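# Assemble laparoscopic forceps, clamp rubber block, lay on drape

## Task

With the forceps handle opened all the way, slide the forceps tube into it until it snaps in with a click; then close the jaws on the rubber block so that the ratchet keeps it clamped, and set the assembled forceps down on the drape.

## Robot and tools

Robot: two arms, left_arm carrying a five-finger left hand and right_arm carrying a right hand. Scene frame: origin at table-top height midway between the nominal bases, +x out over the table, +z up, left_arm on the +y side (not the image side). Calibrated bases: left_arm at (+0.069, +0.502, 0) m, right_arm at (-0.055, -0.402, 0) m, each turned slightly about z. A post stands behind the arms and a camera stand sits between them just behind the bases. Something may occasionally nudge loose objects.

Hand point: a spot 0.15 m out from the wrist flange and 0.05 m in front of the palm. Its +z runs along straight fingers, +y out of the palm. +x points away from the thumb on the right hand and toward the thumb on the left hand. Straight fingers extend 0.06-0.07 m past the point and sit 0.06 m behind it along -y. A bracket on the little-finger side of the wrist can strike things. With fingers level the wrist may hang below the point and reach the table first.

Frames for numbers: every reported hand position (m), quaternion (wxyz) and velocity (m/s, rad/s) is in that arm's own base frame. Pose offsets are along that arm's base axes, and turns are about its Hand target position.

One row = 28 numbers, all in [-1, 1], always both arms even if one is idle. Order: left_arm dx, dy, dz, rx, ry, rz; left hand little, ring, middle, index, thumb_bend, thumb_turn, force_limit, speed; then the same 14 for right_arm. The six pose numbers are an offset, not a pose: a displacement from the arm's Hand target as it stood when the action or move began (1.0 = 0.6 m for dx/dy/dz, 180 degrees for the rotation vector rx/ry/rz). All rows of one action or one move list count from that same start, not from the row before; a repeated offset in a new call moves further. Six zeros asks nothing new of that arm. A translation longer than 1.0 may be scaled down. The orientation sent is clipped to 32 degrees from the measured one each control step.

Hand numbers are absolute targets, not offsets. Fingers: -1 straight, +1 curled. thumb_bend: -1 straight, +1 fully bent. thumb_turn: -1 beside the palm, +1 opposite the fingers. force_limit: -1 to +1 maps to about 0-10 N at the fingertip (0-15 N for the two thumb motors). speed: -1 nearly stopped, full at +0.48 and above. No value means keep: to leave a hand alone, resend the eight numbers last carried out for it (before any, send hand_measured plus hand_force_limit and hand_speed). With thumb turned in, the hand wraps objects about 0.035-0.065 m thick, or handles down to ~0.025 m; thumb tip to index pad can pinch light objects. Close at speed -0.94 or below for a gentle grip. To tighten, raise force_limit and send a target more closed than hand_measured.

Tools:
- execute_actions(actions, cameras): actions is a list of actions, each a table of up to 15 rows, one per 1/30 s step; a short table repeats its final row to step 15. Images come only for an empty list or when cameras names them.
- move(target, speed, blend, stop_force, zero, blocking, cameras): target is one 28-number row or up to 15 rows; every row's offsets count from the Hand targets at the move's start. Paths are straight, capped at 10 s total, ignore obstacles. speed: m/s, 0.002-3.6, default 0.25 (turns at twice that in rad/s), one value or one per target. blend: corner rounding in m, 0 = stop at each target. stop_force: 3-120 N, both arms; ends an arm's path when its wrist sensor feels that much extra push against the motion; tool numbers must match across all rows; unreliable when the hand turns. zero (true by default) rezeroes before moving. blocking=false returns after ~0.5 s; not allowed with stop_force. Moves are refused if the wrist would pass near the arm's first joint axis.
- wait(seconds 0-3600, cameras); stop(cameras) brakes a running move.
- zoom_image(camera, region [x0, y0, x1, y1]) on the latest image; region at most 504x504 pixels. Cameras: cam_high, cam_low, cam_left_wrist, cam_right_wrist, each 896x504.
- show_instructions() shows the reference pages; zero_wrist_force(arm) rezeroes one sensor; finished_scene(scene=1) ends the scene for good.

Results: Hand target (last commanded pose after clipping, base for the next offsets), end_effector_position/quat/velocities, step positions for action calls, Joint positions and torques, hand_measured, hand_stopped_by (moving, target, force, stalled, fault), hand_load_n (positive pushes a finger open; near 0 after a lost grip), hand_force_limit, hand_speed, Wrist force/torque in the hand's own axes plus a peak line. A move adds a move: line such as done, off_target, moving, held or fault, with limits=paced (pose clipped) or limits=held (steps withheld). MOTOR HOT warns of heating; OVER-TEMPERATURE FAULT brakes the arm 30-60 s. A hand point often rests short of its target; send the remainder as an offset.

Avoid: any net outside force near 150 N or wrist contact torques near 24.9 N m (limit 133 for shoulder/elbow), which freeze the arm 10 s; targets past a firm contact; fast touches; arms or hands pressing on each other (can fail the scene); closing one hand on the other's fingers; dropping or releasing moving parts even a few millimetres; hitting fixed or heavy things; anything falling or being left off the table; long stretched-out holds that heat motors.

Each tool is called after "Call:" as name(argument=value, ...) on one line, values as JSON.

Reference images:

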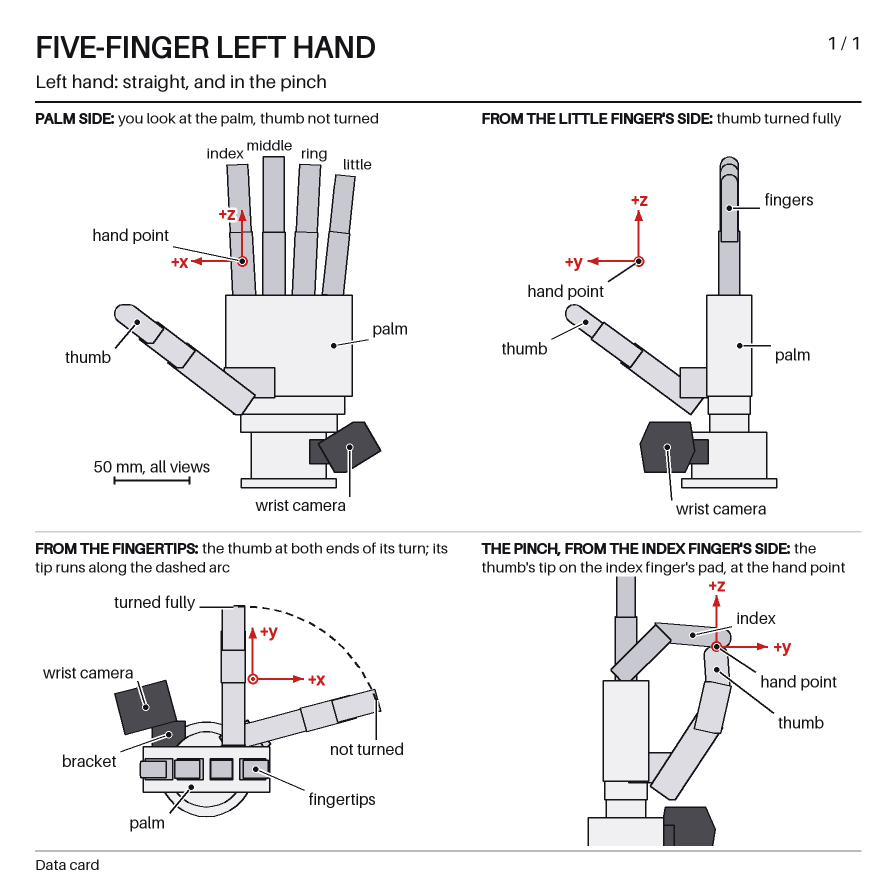

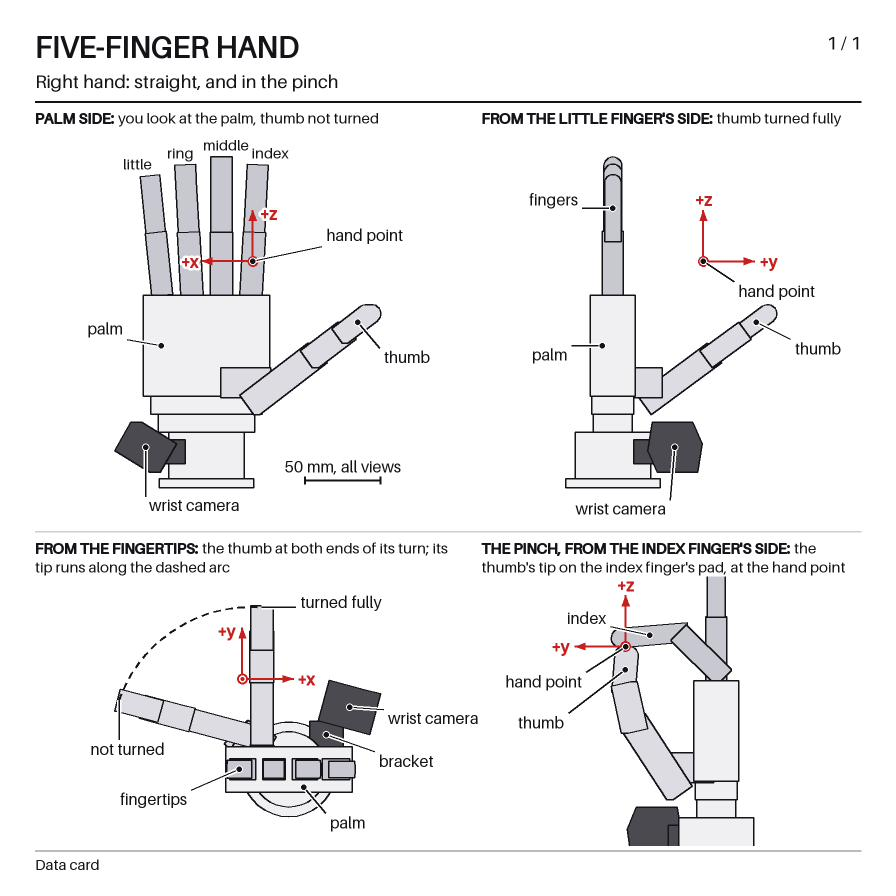

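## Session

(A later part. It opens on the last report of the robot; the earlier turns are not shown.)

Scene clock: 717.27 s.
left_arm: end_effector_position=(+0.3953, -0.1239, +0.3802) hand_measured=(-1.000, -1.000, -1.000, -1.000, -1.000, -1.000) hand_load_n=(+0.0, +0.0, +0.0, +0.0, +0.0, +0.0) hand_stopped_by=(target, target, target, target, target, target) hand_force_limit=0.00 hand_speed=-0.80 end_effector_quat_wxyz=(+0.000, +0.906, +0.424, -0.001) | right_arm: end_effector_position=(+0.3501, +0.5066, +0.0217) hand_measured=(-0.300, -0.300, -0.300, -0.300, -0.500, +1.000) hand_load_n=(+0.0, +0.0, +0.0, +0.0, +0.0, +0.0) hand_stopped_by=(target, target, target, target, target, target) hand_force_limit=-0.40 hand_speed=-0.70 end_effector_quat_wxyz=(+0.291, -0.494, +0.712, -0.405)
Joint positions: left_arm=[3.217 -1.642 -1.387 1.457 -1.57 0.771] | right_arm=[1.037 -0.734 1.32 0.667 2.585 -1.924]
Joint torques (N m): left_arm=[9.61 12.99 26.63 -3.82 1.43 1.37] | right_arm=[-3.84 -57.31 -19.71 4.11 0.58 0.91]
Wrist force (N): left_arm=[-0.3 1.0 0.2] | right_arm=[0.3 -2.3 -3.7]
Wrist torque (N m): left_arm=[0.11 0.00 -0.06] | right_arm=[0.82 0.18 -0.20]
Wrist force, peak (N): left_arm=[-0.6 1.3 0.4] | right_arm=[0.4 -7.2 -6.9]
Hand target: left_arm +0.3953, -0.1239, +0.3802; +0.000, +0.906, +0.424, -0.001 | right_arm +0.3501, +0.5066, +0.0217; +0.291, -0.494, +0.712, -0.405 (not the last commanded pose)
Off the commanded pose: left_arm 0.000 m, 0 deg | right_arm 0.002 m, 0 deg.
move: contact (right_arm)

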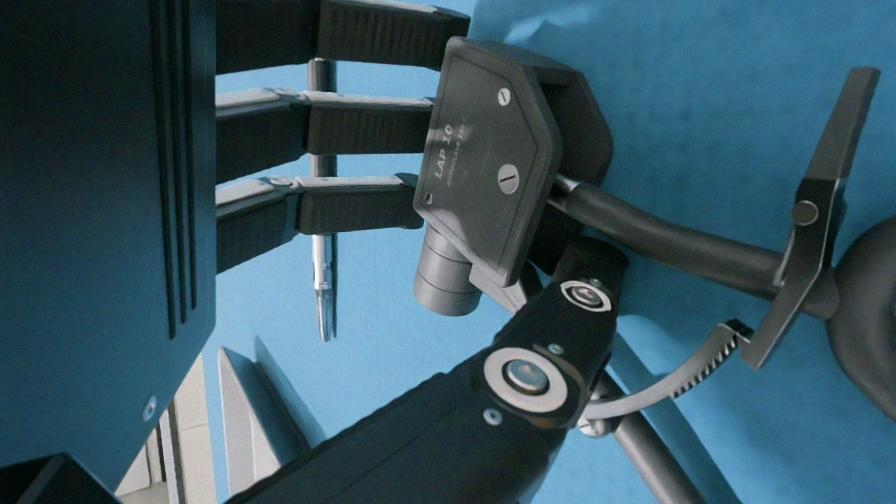

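Call:
move(target=[[0, 0, 0, 0, 0, 0, -1, -1, -1, -1, -1, -1, 0, -0.8, 0, 0, 0.0045, 0, 0, 0, -0.3, -0.3, -0.3, -0.3, -0.5, 1, -0.4, -0.7],[0, 0, 0, 0, 0, 0, -1, -1, -1, -1, -1, -1, 0, -0.8, 0, 0, 0.0045, 0, 0, 0, -0.3, -0.3, -0.3, -0.3, 0.0, 1, -0.4, -0.9]], cameras=["cam_right_wrist"], speed=0.02)

Scene clock: 731.83 s.
left_arm: end_effector_position=(+0.3953, -0.1239, +0.3802) hand_measured=(-1.000, -1.000, -1.000, -1.000, -1.000, -1.000) hand_load_n=(+0.0, +0.0, +0.0, +0.0, +0.0, +0.0) hand_stopped_by=(target, target, target, target, target, target) hand_force_limit=0.00 hand_speed=-0.80 end_effector_quat_wxyz=(+0.000, +0.906, +0.424, -0.001) | right_arm: end_effector_position=(+0.3501, +0.5066, +0.0244) hand_measured=(-0.300, -0.300, -0.300, -0.300, +0.000, +1.000) hand_load_n=(+0.0, +0.0, +0.0, +0.0, +0.5, +0.0) hand_stopped_by=(target, target, target, target, target, target) hand_force_limit=-0.40 hand_speed=-0.90 end_effector_quat_wxyz=(+0.291, -0.494, +0.712, -0.405)
Joint positions: left_arm=[3.217 -1.642 -1.387 1.457 -1.57 0.771] | right_arm=[1.037 -0.737 1.319 0.672 2.585 -1.924]
Joint torques (N m): left_arm=[9.26 14.15 28.24 -3.6 1.29 1.25] | right_arm=[-4.25 -55.16 -19.44 3.78 0.62 1.85]
Wrist force (N): left_arm=[-0.4 0.9 -0.2] | right_arm=[0.3 -0.2 -1.9]
Wrist torque (N m): left_arm=[0.12 0.00 -0.06] | right_arm=[0.77 0.14 -0.14]
Wrist force, peak (N): left_arm=[-0.3 1.2 0.4] | right_arm=[0.7 -2.5 -4.1]
Hand target: left_arm +0.3953, -0.1239, +0.3802; +0.000, +0.906, +0.424, -0.001 | right_arm +0.3501, +0.5066, +0.0244; +0.291, -0.494, +0.712, -0.405
Off the commanded pose: left_arm 0.000 m, 0 deg | right_arm 0.000 m, 0 deg.
move: done

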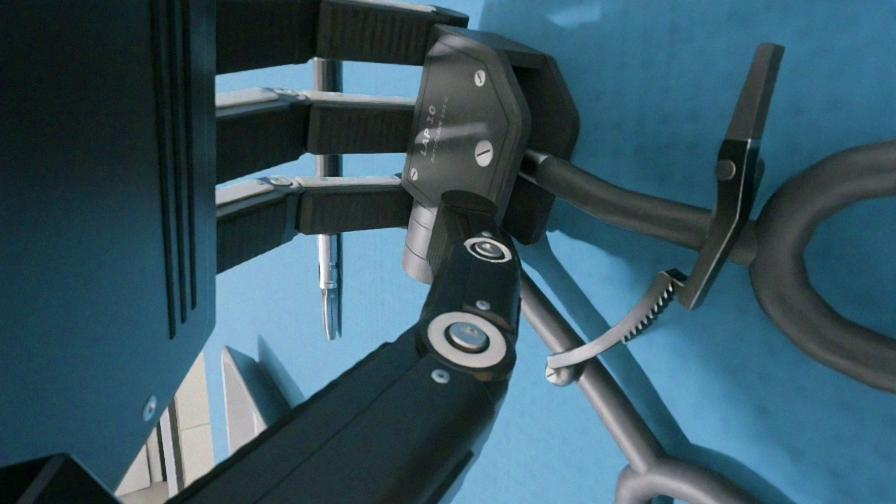

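Call:
move(target=[[0, 0, 0, 0, 0, 0, -1, -1, -1, -1, -1, -1, 0, -0.8, 0, 0, 0, 0, 0, 0, -0.3, -0.3, -0.3, -0.3, -0.7, 1, -0.4, -0.7],[0, 0, 0, 0, 0, 0, -1, -1, -1, -1, -1, -1, 0, -0.8, 0, 0, 0.0, 0, 0, 0, -0.5, -0.5, -0.5, -0.5, -0.7, 1, -0.4, -0.7]], cameras=["cam_right_wrist"], speed=0.02)

Scene clock: 766.50 s.
left_arm: end_effector_position=(+0.3953, -0.1239, +0.3802) hand_measured=(-1.000, -1.000, -1.000, -1.000, -1.000, -1.000) hand_load_n=(+0.0, +0.0, +0.0, +0.0, +0.0, +0.0) hand_stopped_by=(target, target, target, target, target, target) hand_force_limit=0.00 hand_speed=-0.80 end_effector_quat_wxyz=(+0.000, +0.906, +0.424, -0.001) | right_arm: end_effector_position=(+0.3501, +0.5066, +0.0244) hand_measured=(-0.500, -0.500, -0.500, -0.500, -0.700, +1.000) hand_load_n=(+0.0, +0.0, +0.0, +0.0, +0.0, +0.0) hand_stopped_by=(target, target, target, target, target, target) hand_force_limit=-0.40 hand_speed=-0.70 end_effector_quat_wxyz=(+0.291, -0.494, +0.712, -0.405)
Joint positions: left_arm=[3.217 -1.642 -1.387 1.457 -1.57 0.771] | right_arm=[1.037 -0.737 1.319 0.672 2.585 -1.924]
Joint torques (N m): left_arm=[8.55 13.73 27.72 -3.67 1.12 1.34] | right_arm=[-4.07 -42.14 -14.2 0.82 0.49 1.86]
Wrist force (N): left_arm=[-0.7 0.8 0.0] | right_arm=[0.1 0.0 -1.8]
Wrist torque (N m): left_arm=[0.09 0.04 -0.08] | right_arm=[0.79 0.18 -0.15]
Wrist force, peak (N): left_arm=[-0.5 1.3 0.2] | right_arm=[-0.1 -4.2 -6.2]
Hand target: left_arm +0.3953, -0.1239, +0.3802; +0.000, +0.906, +0.424, -0.001 | right_arm +0.3501, +0.5066, +0.0244; +0.291, -0.494, +0.712, -0.405
Off the commanded pose: left_arm 0.000 m, 0 deg | right_arm 0.000 m, 0 deg.
move: done

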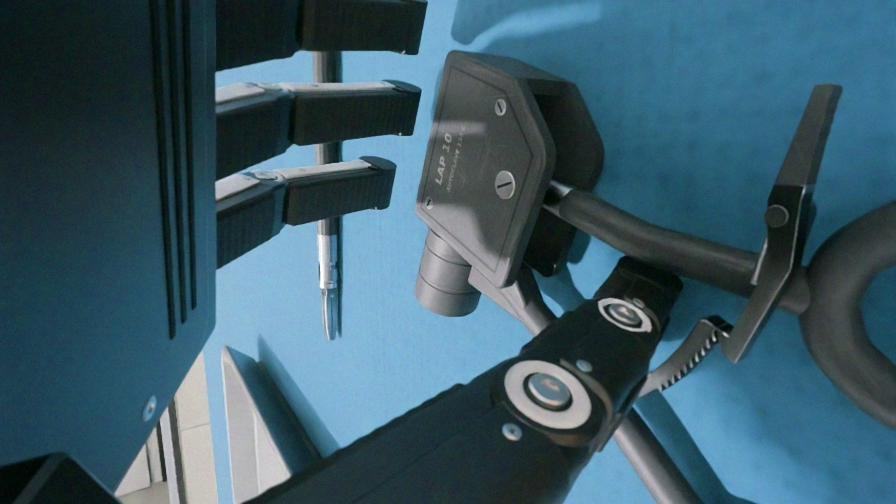

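Call:
move(target=[0, 0, 0, 0, 0, 0, -1, -1, -1, -1, -1, -1, 0, -0.8, 0.0, 0, 0.05, 0, 0, 0, -0.3, -0.3, -0.3, -0.3, -0.8, 1, -0.4, -0.7], cameras=["cam_right_wrist"], speed=0.04)

Scene clock: 773.23 s.
left_arm: end_effector_position=(+0.3953, -0.1239, +0.3802) hand_measured=(-1.000, -1.000, -1.000, -1.000, -1.000, -1.000) hand_load_n=(+0.0, +0.0, +0.0, +0.0, +0.0, +0.0) hand_stopped_by=(target, target, target, target, target, target) hand_force_limit=0.00 hand_speed=-0.80 end_effector_quat_wxyz=(+0.000, +0.906, +0.424, -0.001) | right_arm: end_effector_position=(+0.3501, +0.5066, +0.0543) hand_measured=(-0.300, -0.300, -0.300, -0.300, -0.800, +1.000) hand_load_n=(+0.0, +0.0, +0.0, +0.0, +0.0, +0.0) hand_stopped_by=(target, target, target, target, target, target) hand_force_limit=-0.40 hand_speed=-0.70 end_effector_quat_wxyz=(+0.291, -0.494, +0.712, -0.405)
Joint positions: left_arm=[3.217 -1.642 -1.387 1.457 -1.57 0.771] | right_arm=[1.037 -0.776 1.303 0.726 2.585 -1.924]
Joint torques (N m): left_arm=[9.78 14.45 26.32 -4.1 1.32 1.43] | right_arm=[-6.73 -58.26 -21 4.38 0.34 1.28]
Wrist force (N): left_arm=[-0.4 0.8 0.0] | right_arm=[0.5 0.3 -1.6]
Wrist torque (N m): left_arm=[0.09 0.00 -0.06] | right_arm=[0.80 0.11 -0.10]
Wrist force, peak (N): left_arm=[-0.3 1.3 0.3] | right_arm=[0.6 -0.6 -2.0]
Hand target: left_arm +0.3953, -0.1239, +0.3802; +0.000, +0.906, +0.424, -0.001 | right_arm +0.3501, +0.5066, +0.0544; +0.291, -0.494, +0.712, -0.405
Off the commanded pose: left_arm 0.000 m, 0 deg | right_arm 0.000 m, 0 deg.
move: done

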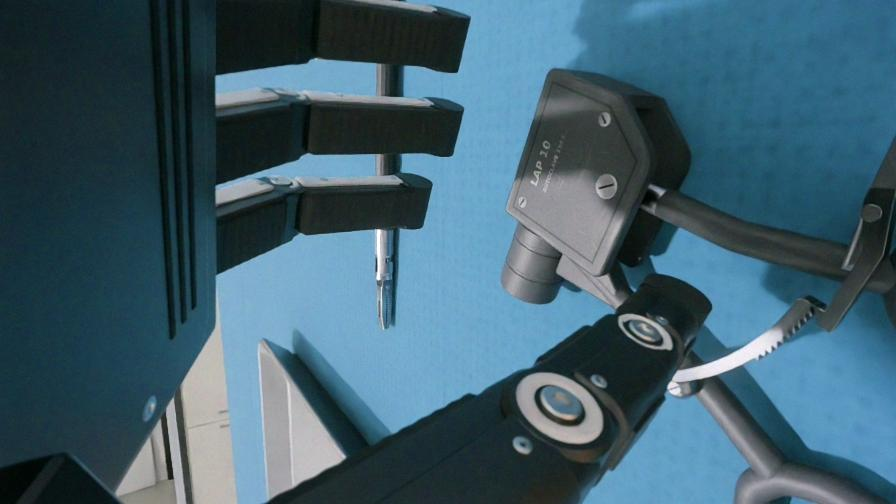

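Call:
move(target=[0, 0, 0, 0, 0, 0, -1, -1, -1, -1, -1, -1, 0, -0.8, 0.0208, 0.001, -0.04, 0, 0, 0, -0.3, -0.3, -0.3, -0.3, -0.7, 1, -0.4, -0.7], cameras=["cam_right_wrist"], speed=0.04)

Scene clock: 791.60 s.
left_arm: end_effector_position=(+0.3953, -0.1239, +0.3802) hand_measured=(-1.000, -1.000, -1.000, -1.000, -1.000, -1.000) hand_load_n=(+0.0, +0.0, -0.5, +0.0, +0.0, +0.0) hand_stopped_by=(target, target, target, target, target, target) hand_force_limit=0.00 hand_speed=-0.80 end_effector_quat_wxyz=(+0.000, +0.906, +0.424, -0.001) | right_arm: end_effector_position=(+0.3626, +0.5072, +0.0304) hand_measured=(-0.300, -0.300, -0.300, -0.300, -0.700, +1.000) hand_load_n=(+0.0, +0.0, +0.0, +0.0, +0.0, +0.0) hand_stopped_by=(target, target, target, target, target, target) hand_force_limit=-0.40 hand_speed=-0.70 end_effector_quat_wxyz=(+0.291, -0.494, +0.712, -0.405)
Joint positions: left_arm=[3.217 -1.642 -1.387 1.457 -1.57 0.771] | right_arm=[1.018 -0.742 1.301 0.666 2.579 -1.958]
Joint torques (N m): left_arm=[9.18 12.36 28.09 -3.62 1.46 1.3] | right_arm=[-8.49 -36.59 -20.25 -0.39 -0.1 -2.21]
Wrist force (N): left_arm=[-0.3 1.1 0.2] | right_arm=[0.5 -0.2 -1.8]
Wrist torque (N m): left_arm=[0.13 -0.01 -0.06] | right_arm=[0.74 0.13 -0.02]
Wrist force, peak (N): left_arm=[-0.6 1.1 0.2] | right_arm=[0.7 -0.3 -2.3]
Hand target: left_arm +0.3953, -0.1239, +0.3802; +0.000, +0.906, +0.424, -0.001 | right_arm +0.3626, +0.5072, +0.0304; +0.291, -0.494, +0.712, -0.405
Off the commanded pose: left_arm 0.000 m, 0 deg | right_arm 0.000 m, 0 deg.
move: done

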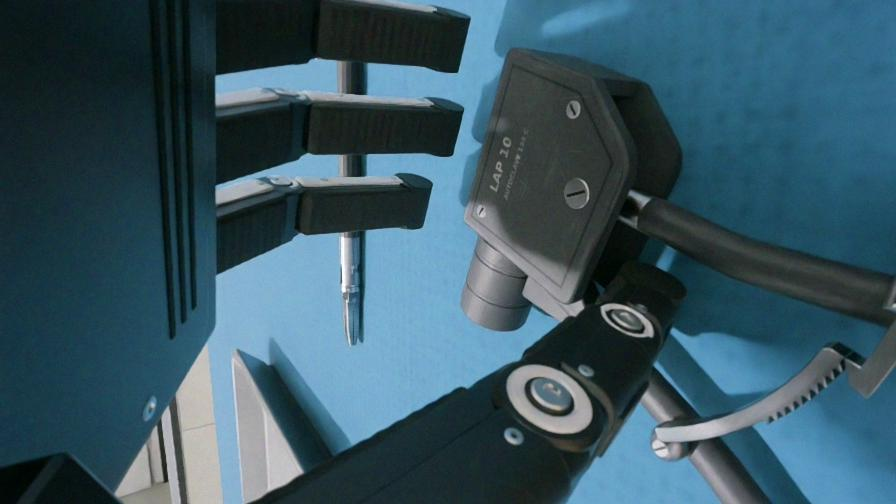

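Call:
move(target=[0, 0, 0, 0, 0, 0, -1, -1, -1, -1, -1, -1, 0, -0.8, 0, 0, -0.014, 0, 0, 0, -0.3, -0.3, -0.3, -0.3, -0.7, 1, -0.4, -0.7], cameras=["cam_right_wrist"], speed=0.01, stop_force=3)

Scene clock: 798.93 s.
left_arm: end_effector_position=(+0.3953, -0.1239, +0.3802) hand_measured=(-1.000, -1.000, -1.000, -1.000, -1.000, -1.000) hand_load_n=(+0.0, +0.0, +0.0, +0.0, +0.0, +0.0) hand_stopped_by=(target, target, target, target, target, target) hand_force_limit=0.00 hand_speed=-0.80 end_effector_quat_wxyz=(+0.000, +0.906, +0.424, -0.001) | right_arm: end_effector_position=(+0.3626, +0.5072, +0.0244) hand_measured=(-0.300, -0.300, -0.300, -0.300, -0.700, +1.000) hand_load_n=(+0.0, +0.0, +0.0, +0.0, +0.0, +0.5) hand_stopped_by=(target, target, target, target, target, target) hand_force_limit=-0.40 hand_speed=-0.70 end_effector_quat_wxyz=(+0.291, -0.494, +0.712, -0.405)
Joint positions: left_arm=[3.217 -1.642 -1.387 1.457 -1.57 0.771] | right_arm=[1.018 -0.734 1.304 0.655 2.579 -1.958]
Joint torques (N m): left_arm=[9.7 13.23 26.67 -3.87 1.39 1.5] | right_arm=[-8.37 -57.16 -19.87 4.06 -0.01 -1.04]
Wrist force (N): left_arm=[-0.6 0.9 -0.1] | right_arm=[0.1 -2.2 -3.9]
Wrist torque (N m): left_arm=[0.10 0.02 -0.06] | right_arm=[0.61 0.20 -0.05]
Wrist force, peak (N): left_arm=[-0.8 1.1 0.0] | right_arm=[-0.4 -5.2 -7.2]
Hand target: left_arm +0.3953, -0.1239, +0.3802; +0.000, +0.906, +0.424, -0.001 | right_arm +0.3626, +0.5072, +0.0244; +0.291, -0.494, +0.712, -0.405 (not the last commanded pose)
Off the commanded pose: left_arm 0.000 m, 0 deg | right_arm 0.002 m, 0 deg.
move: contact (right_arm)

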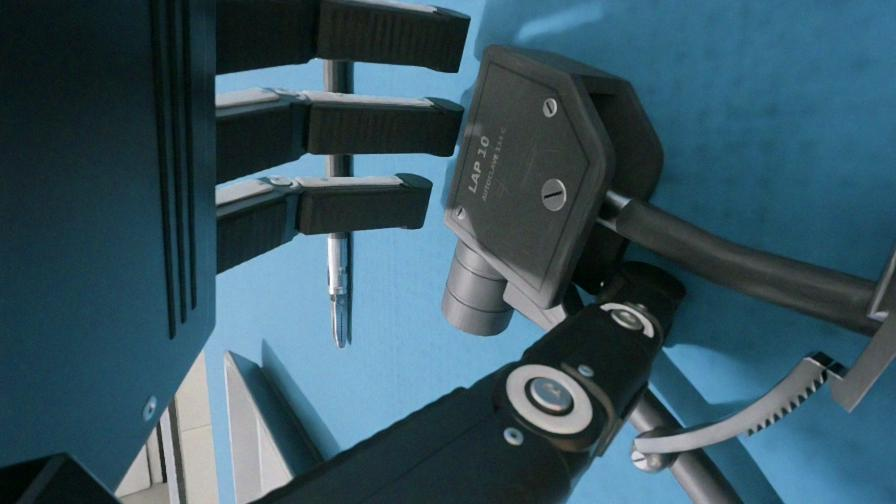

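Call:
move(target=[[0, 0, 0, 0, 0, 0, -1, -1, -1, -1, -1, -1, 0, -0.8, 0, 0, 0.0017, 0, 0, 0, -0.3, -0.3, -0.3, -0.3, -0.7, 1, -0.4, -0.95],[0, 0, 0, 0, 0, 0, -1, -1, -1, -1, -1, -1, 0, -0.8, 0, 0, 0.0017, 0, 0, 0, -0.3, -0.3, -0.3, -0.3, -0.58, 1, -0.4, -0.95]], cameras=["cam_right_wrist"], speed=0.02)

Scene clock: 808.93 s.
left_arm: end_effector_position=(+0.3953, -0.1239, +0.3802) hand_measured=(-1.000, -1.000, -1.000, -1.000, -1.000, -1.000) hand_load_n=(+0.0, +0.0, +0.0, +0.0, +0.0, +0.5) hand_stopped_by=(target, target, target, target, target, target) hand_force_limit=0.00 hand_speed=-0.80 end_effector_quat_wxyz=(+0.000, +0.906, +0.424, -0.001) | right_arm: end_effector_position=(+0.3626, +0.5072, +0.0254) hand_measured=(-0.300, -0.300, -0.300, -0.300, -0.580, +1.000) hand_load_n=(+0.0, +0.0, -0.5, +0.0, +0.5, -0.5) hand_stopped_by=(target, target, target, target, target, target) hand_force_limit=-0.40 hand_speed=-0.95 end_effector_quat_wxyz=(+0.291, -0.494, +0.712, -0.405)
Joint positions: left_arm=[3.217 -1.642 -1.387 1.457 -1.57 0.771] | right_arm=[1.018 -0.735 1.303 0.657 2.579 -1.958]
Joint torques (N m): left_arm=[9.25 14.42 27.87 -3.73 1.46 1.22] | right_arm=[-7.86 -58.75 -20.77 4.02 0.07 -1.4]
Wrist force (N): left_arm=[-0.2 1.0 0.1] | right_arm=[0.7 0.4 -1.8]
Wrist torque (N m): left_arm=[0.10 -0.02 -0.04] | right_arm=[0.79 0.10 -0.01]
Wrist force, peak (N): left_arm=[-0.4 1.2 0.2] | right_arm=[0.0 -2.4 -4.2]
Hand target: left_arm +0.3953, -0.1239, +0.3802; +0.000, +0.906, +0.424, -0.001 | right_arm +0.3626, +0.5072, +0.0254; +0.291, -0.494, +0.712, -0.405
Off the commanded pose: left_arm 0.000 m, 0 deg | right_arm 0.000 m, 0 deg.
move: done

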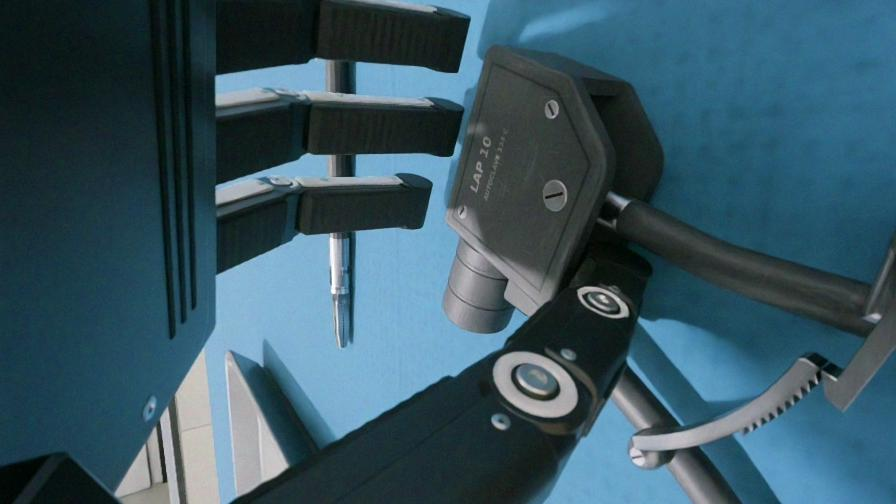

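Call:
move(target=[0, 0, 0, 0, 0, 0, -1, -1, -1, -1, -1, -1, 0, -0.8, 0, 0, 0, 0, 0, 0, -0.3, -0.1, 0.15, 0.15, -0.58, 1, -0.4, -0.95], cameras=["cam_right_wrist"])

Scene clock: 815.97 s.
left_arm: end_effector_position=(+0.3953, -0.1239, +0.3802) hand_measured=(-1.000, -1.000, -1.000, -1.000, -1.000, -1.000) hand_load_n=(+0.0, +0.0, +0.0, +0.0, +0.0, +0.0) hand_stopped_by=(target, target, target, target, target, target) hand_force_limit=0.00 hand_speed=-0.80 end_effector_quat_wxyz=(+0.000, +0.906, +0.424, -0.001) | right_arm: end_effector_position=(+0.3626, +0.5072, +0.0254) hand_measured=(-0.300, -0.100, +0.006, +0.054, -0.582, +1.000) hand_load_n=(+0.0, +0.0, +1.5, +3.5, +4.5, -1.5) hand_stopped_by=(target, target, force, force, target, target) hand_force_limit=-0.40 hand_speed=-0.95 end_effector_quat_wxyz=(+0.291, -0.494, +0.712, -0.405)
Joint positions: left_arm=[3.217 -1.642 -1.387 1.457 -1.57 0.771] | right_arm=[1.018 -0.735 1.303 0.657 2.579 -1.958]
Joint torques (N m): left_arm=[9.72 13.23 26.83 -3.45 1.11 1.17] | right_arm=[-8.38 -58.58 -20.68 2.04 1.17 -1.36]
Wrist force (N): left_arm=[-0.3 0.8 -0.1] | right_arm=[0.4 1.2 -1.1]
Wrist torque (N m): left_arm=[0.09 -0.02 -0.05] | right_arm=[0.84 0.11 0.01]
Wrist force, peak (N): left_arm=[-0.5 1.2 -0.3] | right_arm=[0.8 0.4 -2.2]
Hand target: left_arm +0.3953, -0.1239, +0.3802; +0.000, +0.906, +0.424, -0.001 | right_arm +0.3626, +0.5072, +0.0254; +0.291, -0.494, +0.712, -0.405
Off the commanded pose: left_arm 0.000 m, 0 deg | right_arm 0.000 m, 0 deg.
move: done

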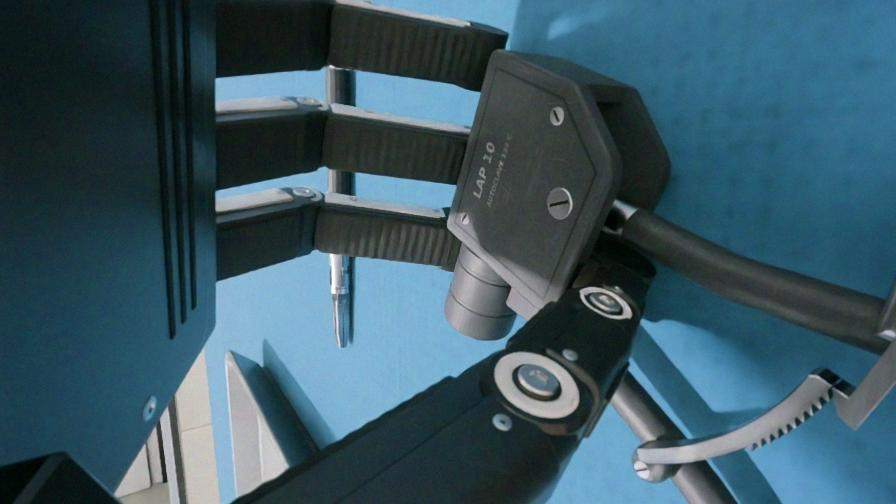

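Call:
move(target=[0, 0, 0, 0, 0, 0, -1, -1, -1, -1, -1, -1, 0, -0.8, 0, 0, 0, 0, 0, 0, -0.3, 0.15, 0.17, 0.2, -0.58, 1, 0.0, -0.95], cameras=[])

Call:
move(target=[0, 0, 0, 0, 0, 0, -1, -1, -1, -1, -1, -1, 0, -0.8, 0, 0, 0.05, 0, 0, 0, -0.3, 0.15, 0.17, 0.2, -0.58, 1, 0.0, -0.95], cameras=["cam_right_wrist", "cam_high"], speed=0.03)

Scene clock: 828.63 s.
left_arm: end_effector_position=(+0.3953, -0.1239, +0.3802) hand_measured=(-1.000, -1.000, -1.000, -1.000, -1.000, -1.000) hand_load_n=(+0.0, +0.0, +0.0, +0.0, +0.0, +0.0) hand_stopped_by=(target, target, target, target, target, target) hand_force_limit=0.00 hand_speed=-0.80 end_effector_quat_wxyz=(+0.000, +0.906, +0.424, -0.001) | right_arm: end_effector_position=(+0.3626, +0.5072, +0.0254) hand_measured=(-0.300, +0.072, +0.022, +0.066, -0.584, +1.000) hand_load_n=(+0.0, +5.5, +2.0, +5.5, +9.5, +1.5) hand_stopped_by=(target, force, force, force, target, target) hand_force_limit=0.00 hand_speed=-0.95 end_effector_quat_wxyz=(+0.291, -0.494, +0.712, -0.405)
Joint positions: left_arm=[3.217 -1.642 -1.387 1.457 -1.57 0.771] | right_arm=[1.018 -0.735 1.303 0.657 2.579 -1.958]
Joint torques (N m): left_arm=[10.26 13.73 26.76 -3.5 1.19 0.97] | right_arm=[-8.07 -58.13 -19.62 0.53 1.97 -1.49]
Wrist force (N): left_arm=[-0.6 0.7 0.3] | right_arm=[0.3 0.8 -1.5]
Wrist torque (N m): left_arm=[0.06 0.04 -0.06] | right_arm=[0.80 0.14 0.01]
Wrist force, peak (N): left_arm=[-0.8 1.2 0.0] | right_arm=[0.6 1.4 -1.4]
Hand target: left_arm +0.3953, -0.1239, +0.3802; +0.000, +0.906, +0.424, -0.001 | right_arm +0.3626, +0.5072, +0.0254; +0.291, -0.494, +0.712, -0.405
Off the commanded pose: left_arm 0.000 m, 0 deg | right_arm 0.000 m, 0 deg.
move: done

Scene clock: 829.97 s.
left_arm: end_effector_position=(+0.3953, -0.1239, +0.3802) hand_measured=(-1.000, -1.000, -1.000, -1.000, -1.000, -1.000) hand_load_n=(+0.0, +0.0, +0.0, +0.0, +0.0, +0.0) hand_stopped_by=(target, target, target, target, target, target) hand_force_limit=0.00 hand_speed=-0.80 end_effector_quat_wxyz=(+0.000, +0.906, +0.424, -0.001) | right_arm: end_effector_position=(+0.3626, +0.5072, +0.0554) hand_measured=(-0.300, +0.072, +0.022, +0.066, -0.584, +1.000) hand_load_n=(+0.0, +5.5, +2.0, +5.5, +9.5, +1.5) hand_stopped_by=(target, force, force, force, target, target) hand_force_limit=0.00 hand_speed=-0.95 end_effector_quat_wxyz=(+0.291, -0.494, +0.712, -0.405)
Joint positions: left_arm=[3.217 -1.642 -1.387 1.457 -1.57 0.771] | right_arm=[1.018 -0.773 1.287 0.711 2.579 -1.958]
Joint torques (N m): left_arm=[9.54 13.86 26.33 -3.36 1.3 0.86] | right_arm=[-7.61 -59.56 -21.61 4.26 1.58 -0.42]
Wrist force (N): left_arm=[-0.1 0.9 0.2] | right_arm=[0.5 1.1 -1.1]
Wrist torque (N m): left_arm=[0.08 -0.05 -0.04] | right_arm=[0.83 0.11 0.01]
Wrist force, peak (N): left_arm=[-0.8 1.0 -0.3] | right_arm=[0.6 1.4 -1.3]
Hand target: left_arm +0.3953, -0.1239, +0.3802; +0.000, +0.906, +0.424, -0.001 | right_arm +0.3626, +0.5072, +0.0554; +0.291, -0.494, +0.712, -0.405
Off the commanded pose: left_arm 0.000 m, 0 deg | right_arm 0.000 m, 0 deg.
move: done
Images, in order (width x height): cam_high 896x504, cam_right_wrist 896x504.

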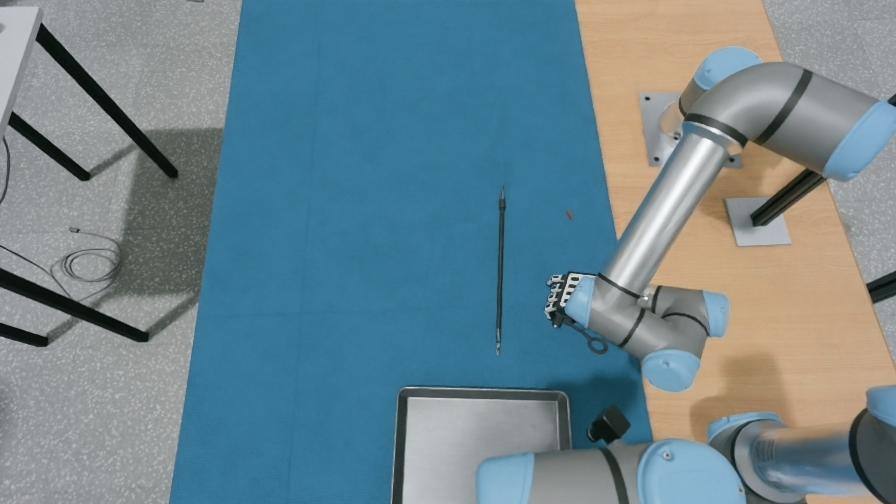

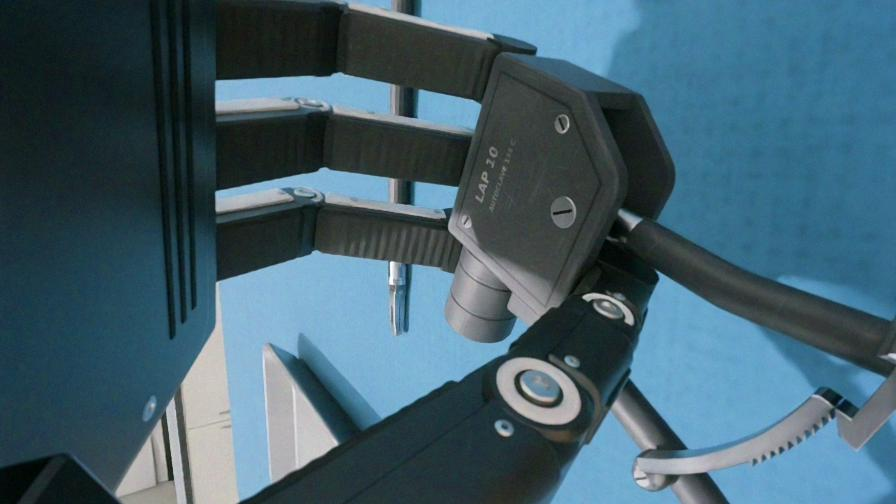

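Call:
move(target=[[0, 0, 0, 0, 0, 0, -1, -1, -1, -1, -1, -1, 0, -0.8, 0, 0, 0.108, 0, 0, 0, -0.3, 0.15, 0.17, 0.2, -0.58, 1, 0.0, -0.95],[0, 0, 0, 0, 0, 0, -1, -1, -1, -1, -1, -1, 0, -0.8, 0.1957, -0.6317, 0.108, 0, 0, 0.0694, -0.3, 0.15, 0.17, 0.2, -0.58, 1, 0.0, -0.95]], cameras=["cam_right_wrist", "cam_high", "cam_low"], speed=0.1, blend=[0.02, 0])

Scene clock: 876.43 s.
left_arm: end_effector_position=(+0.3953, -0.1239, +0.3802) hand_measured=(-1.000, -1.000, -1.000, -1.000, -1.000, -1.000) hand_load_n=(+0.0, +0.0, +0.5, +0.0, +0.0, +0.0) hand_stopped_by=(target, target, target, target, target, target) hand_force_limit=0.00 hand_speed=-0.80 end_effector_quat_wxyz=(+0.000, +0.906, +0.424, -0.001) | right_arm: end_effector_position=(+0.4800, +0.1282, +0.1202) hand_measured=(-0.300, +0.072, +0.022, +0.066, -0.584, +1.000) hand_load_n=(+0.0, +5.5, +2.0, +5.5, +10.0, +1.5) hand_stopped_by=(target, force, force, force, target, target) hand_force_limit=0.00 hand_speed=-0.95 end_effector_quat_wxyz=(+0.333, -0.569, +0.654, -0.371)
Joint positions: left_arm=[3.217 -1.642 -1.387 1.457 -1.57 0.771] | right_arm=[-0.047 -1.57 2.117 -0.019 1.637 -3.087]
Joint torques (N m): left_arm=[9.04 13.71 26.73 -3.19 1.23 1.08] | right_arm=[-9.62 -29.43 -11.03 -2.86 -1.45 -2.3]
Wrist force (N): left_arm=[-0.6 0.8 0.0] | right_arm=[0.5 1.3 -1.3]
Wrist torque (N m): left_arm=[0.09 0.04 -0.07] | right_arm=[0.86 0.12 0.03]
Wrist force, peak (N): left_arm=[-0.6 1.3 0.2] | right_arm=[0.7 2.2 -0.8]
Hand target: left_arm +0.3953, -0.1239, +0.3802; +0.000, +0.906, +0.424, -0.001 | right_arm +0.4800, +0.1282, +0.1202; +0.333, -0.569, +0.654, -0.371
Off the commanded pose: left_arm 0.000 m, 0 deg | right_arm 0.000 m, 0 deg.
move: done
Images, in order (width x height): cam_high 896x504, cam_low 896x504, cam_right_wrist 896x504.

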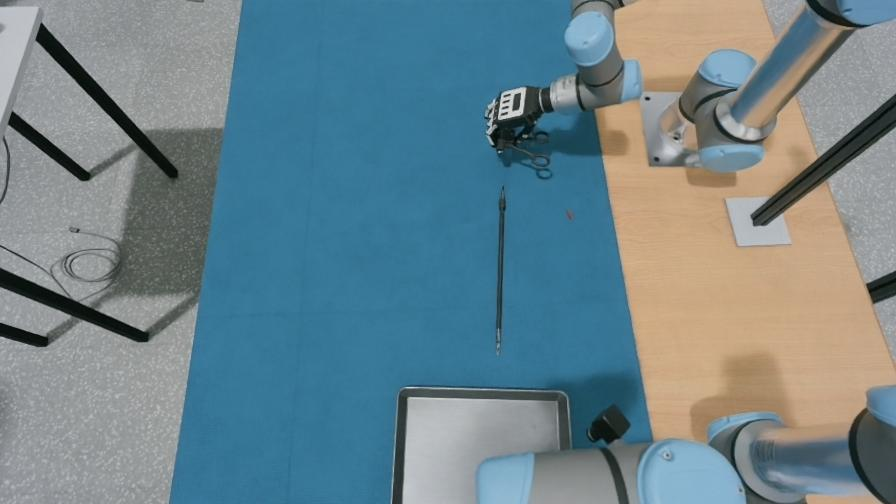

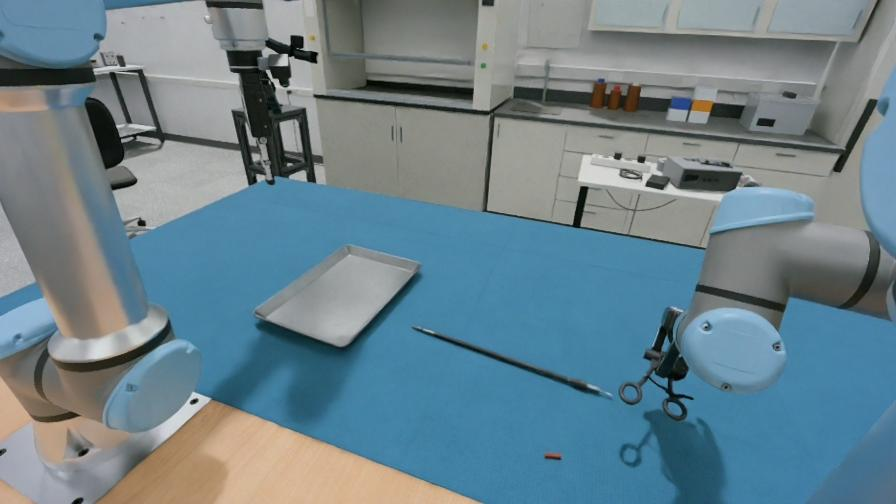

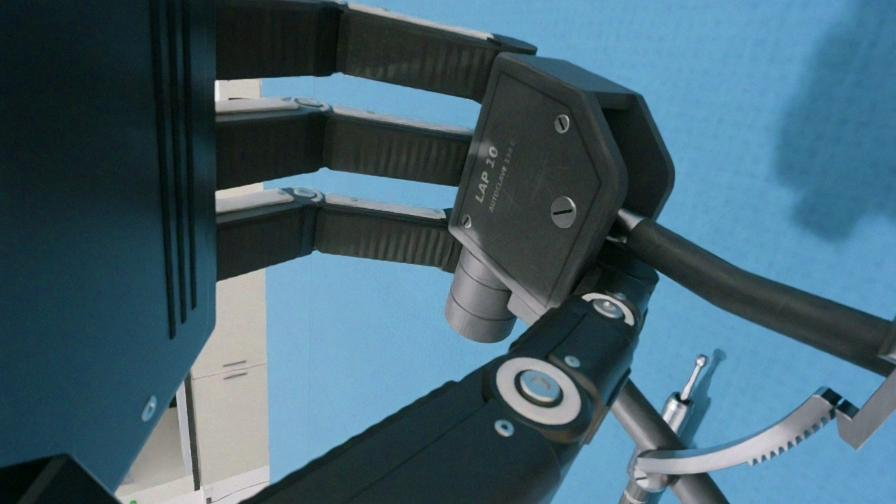

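Call:
zoom_image(camera="cam_right_wrist", region=[580, 330, 780, 504])

Call:
zoom_image(camera="cam_high", region=[460, 70, 580, 230])

Call:
zoom_image(camera="cam_low", region=[560, 290, 740, 440])

Scaled by 2.520 from the camera's image (finer frame: 1280x720).

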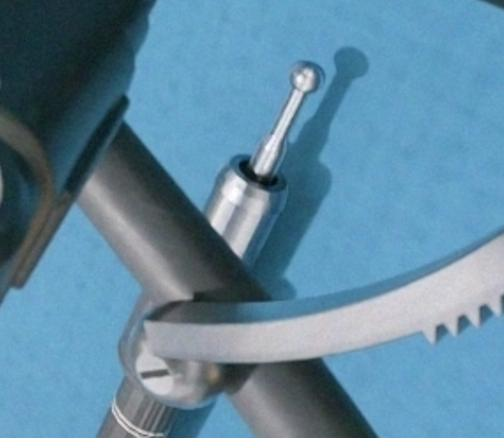

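Scaled by 3.150 from the camera's image (finer frame: 1280x720).

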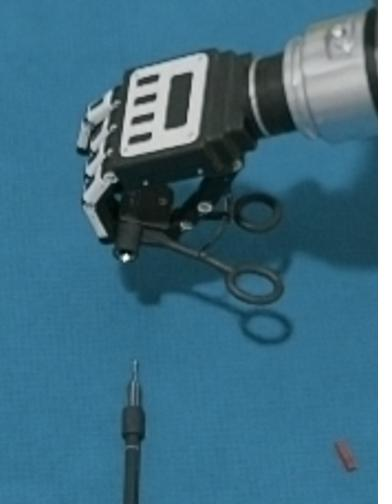

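Scaled by 2.800 from the camera's image (finer frame: 1280x720).

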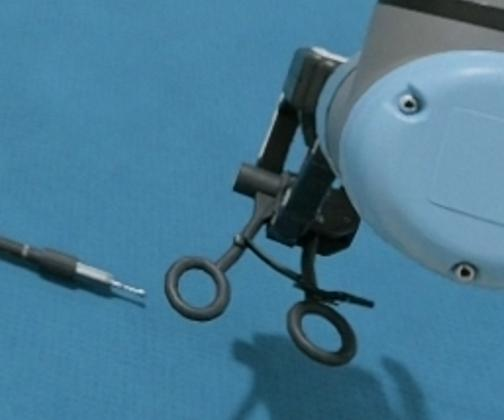

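Call:
move(target=[0, 0, 0, 0, 0, 0, -1, -1, -1, -1, -1, -1, 0, -0.8, 0, 0, -0.117, 0, 0, 0, -0.3, 0.15, 0.17, 0.2, -0.58, 1, 0.0, -0.95], cameras=["cam_right_wrist", "cam_high", "cam_low"], speed=0.08)

Call:
zoom_image(camera="cam_high", region=[460, 110, 580, 230])

Call:
zoom_image(camera="cam_low", region=[560, 290, 740, 440])

Scene clock: 893.10 s.
left_arm: end_effector_position=(+0.3953, -0.1239, +0.3802) hand_measured=(-1.000, -1.000, -1.000, -1.000, -1.000, -1.000) hand_load_n=(+0.0, +0.0, +0.0, +0.0, +0.0, +0.0) hand_stopped_by=(target, target, target, target, target, target) hand_force_limit=0.00 hand_speed=-0.80 end_effector_quat_wxyz=(+0.000, +0.906, +0.424, -0.001) | right_arm: end_effector_position=(+0.4800, +0.1281, +0.0501) hand_measured=(-0.300, +0.072, +0.022, +0.066, -0.584, +1.000) hand_load_n=(+0.0, +5.5, +2.0, +5.5, +10.0, +1.0) hand_stopped_by=(target, force, force, force, target, target) hand_force_limit=0.00 hand_speed=-0.95 end_effector_quat_wxyz=(+0.333, -0.569, +0.654, -0.371)
Joint positions: left_arm=[3.217 -1.642 -1.387 1.457 -1.57 0.771] | right_arm=[-0.047 -1.449 2.211 -0.235 1.637 -3.087]
Joint torques (N m): left_arm=[8.79 13.2 26.73 -3.57 1.1 0.74] | right_arm=[6.69 -8.81 -8.82 -2.79 1.1 0.64]
Wrist force (N): left_arm=[-0.5 0.8 0.1] | right_arm=[0.5 1.3 -1.2]
Wrist torque (N m): left_arm=[0.08 0.02 -0.06] | right_arm=[0.85 0.11 0.03]
Wrist force, peak (N): left_arm=[-0.8 1.1 0.3] | right_arm=[0.3 1.9 -0.9]
Hand target: left_arm +0.3953, -0.1239, +0.3802; +0.000, +0.906, +0.424, -0.001 | right_arm +0.4800, +0.1282, +0.0500; +0.333, -0.569, +0.654, -0.371
Off the commanded pose: left_arm 0.000 m, 0 deg | right_arm 0.000 m, 0 deg.
move: done
Images, in order (width x height): cam_high 896x504, cam_low 896x504, cam_right_wrist 896x504.

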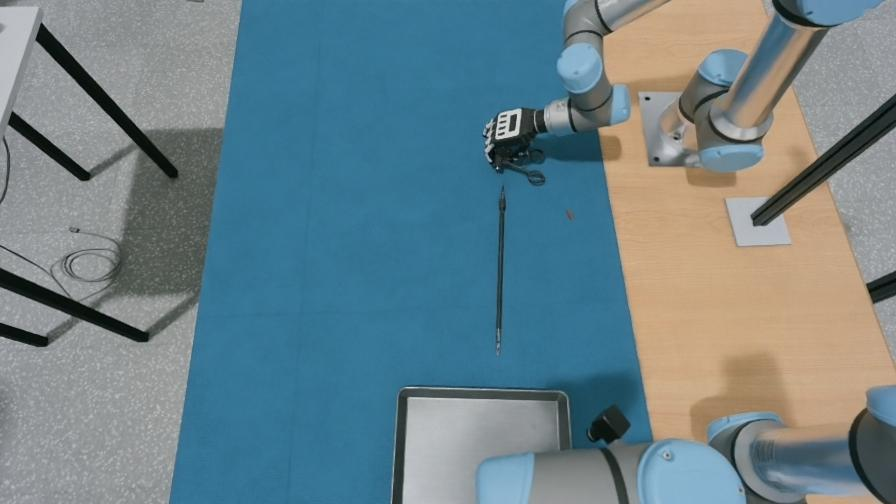

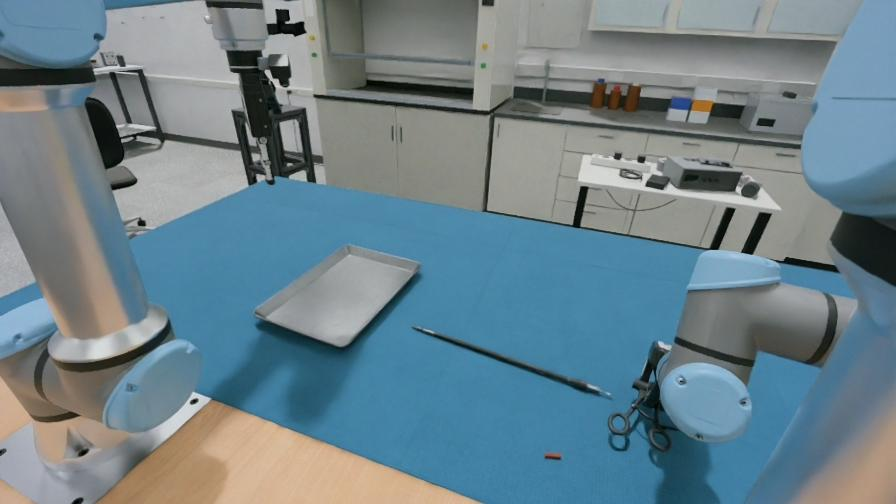

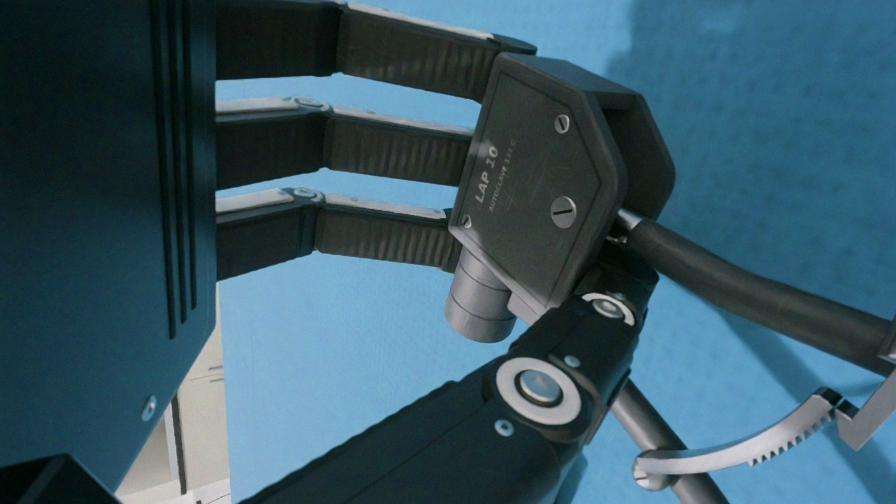

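Scaled by 4.200 from the camera's image (finer frame: 1280x720).

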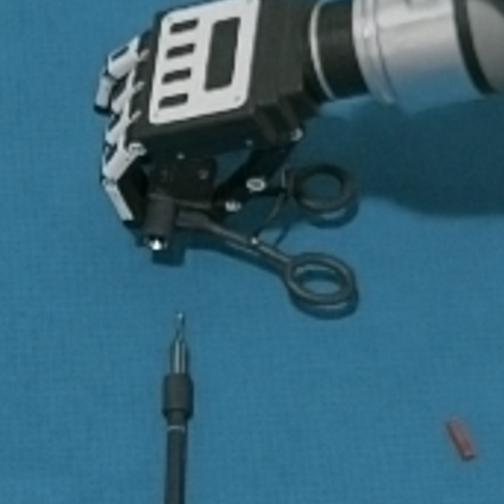

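Scaled by 2.800 from the camera's image (finer frame: 1280x720).

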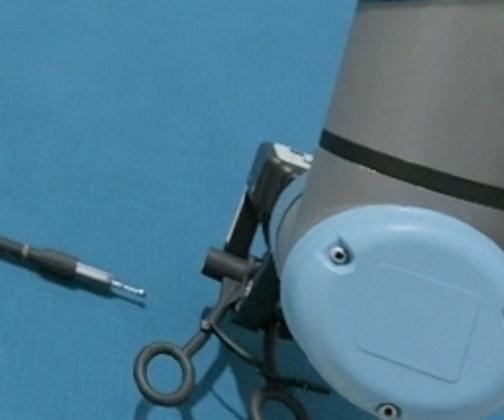

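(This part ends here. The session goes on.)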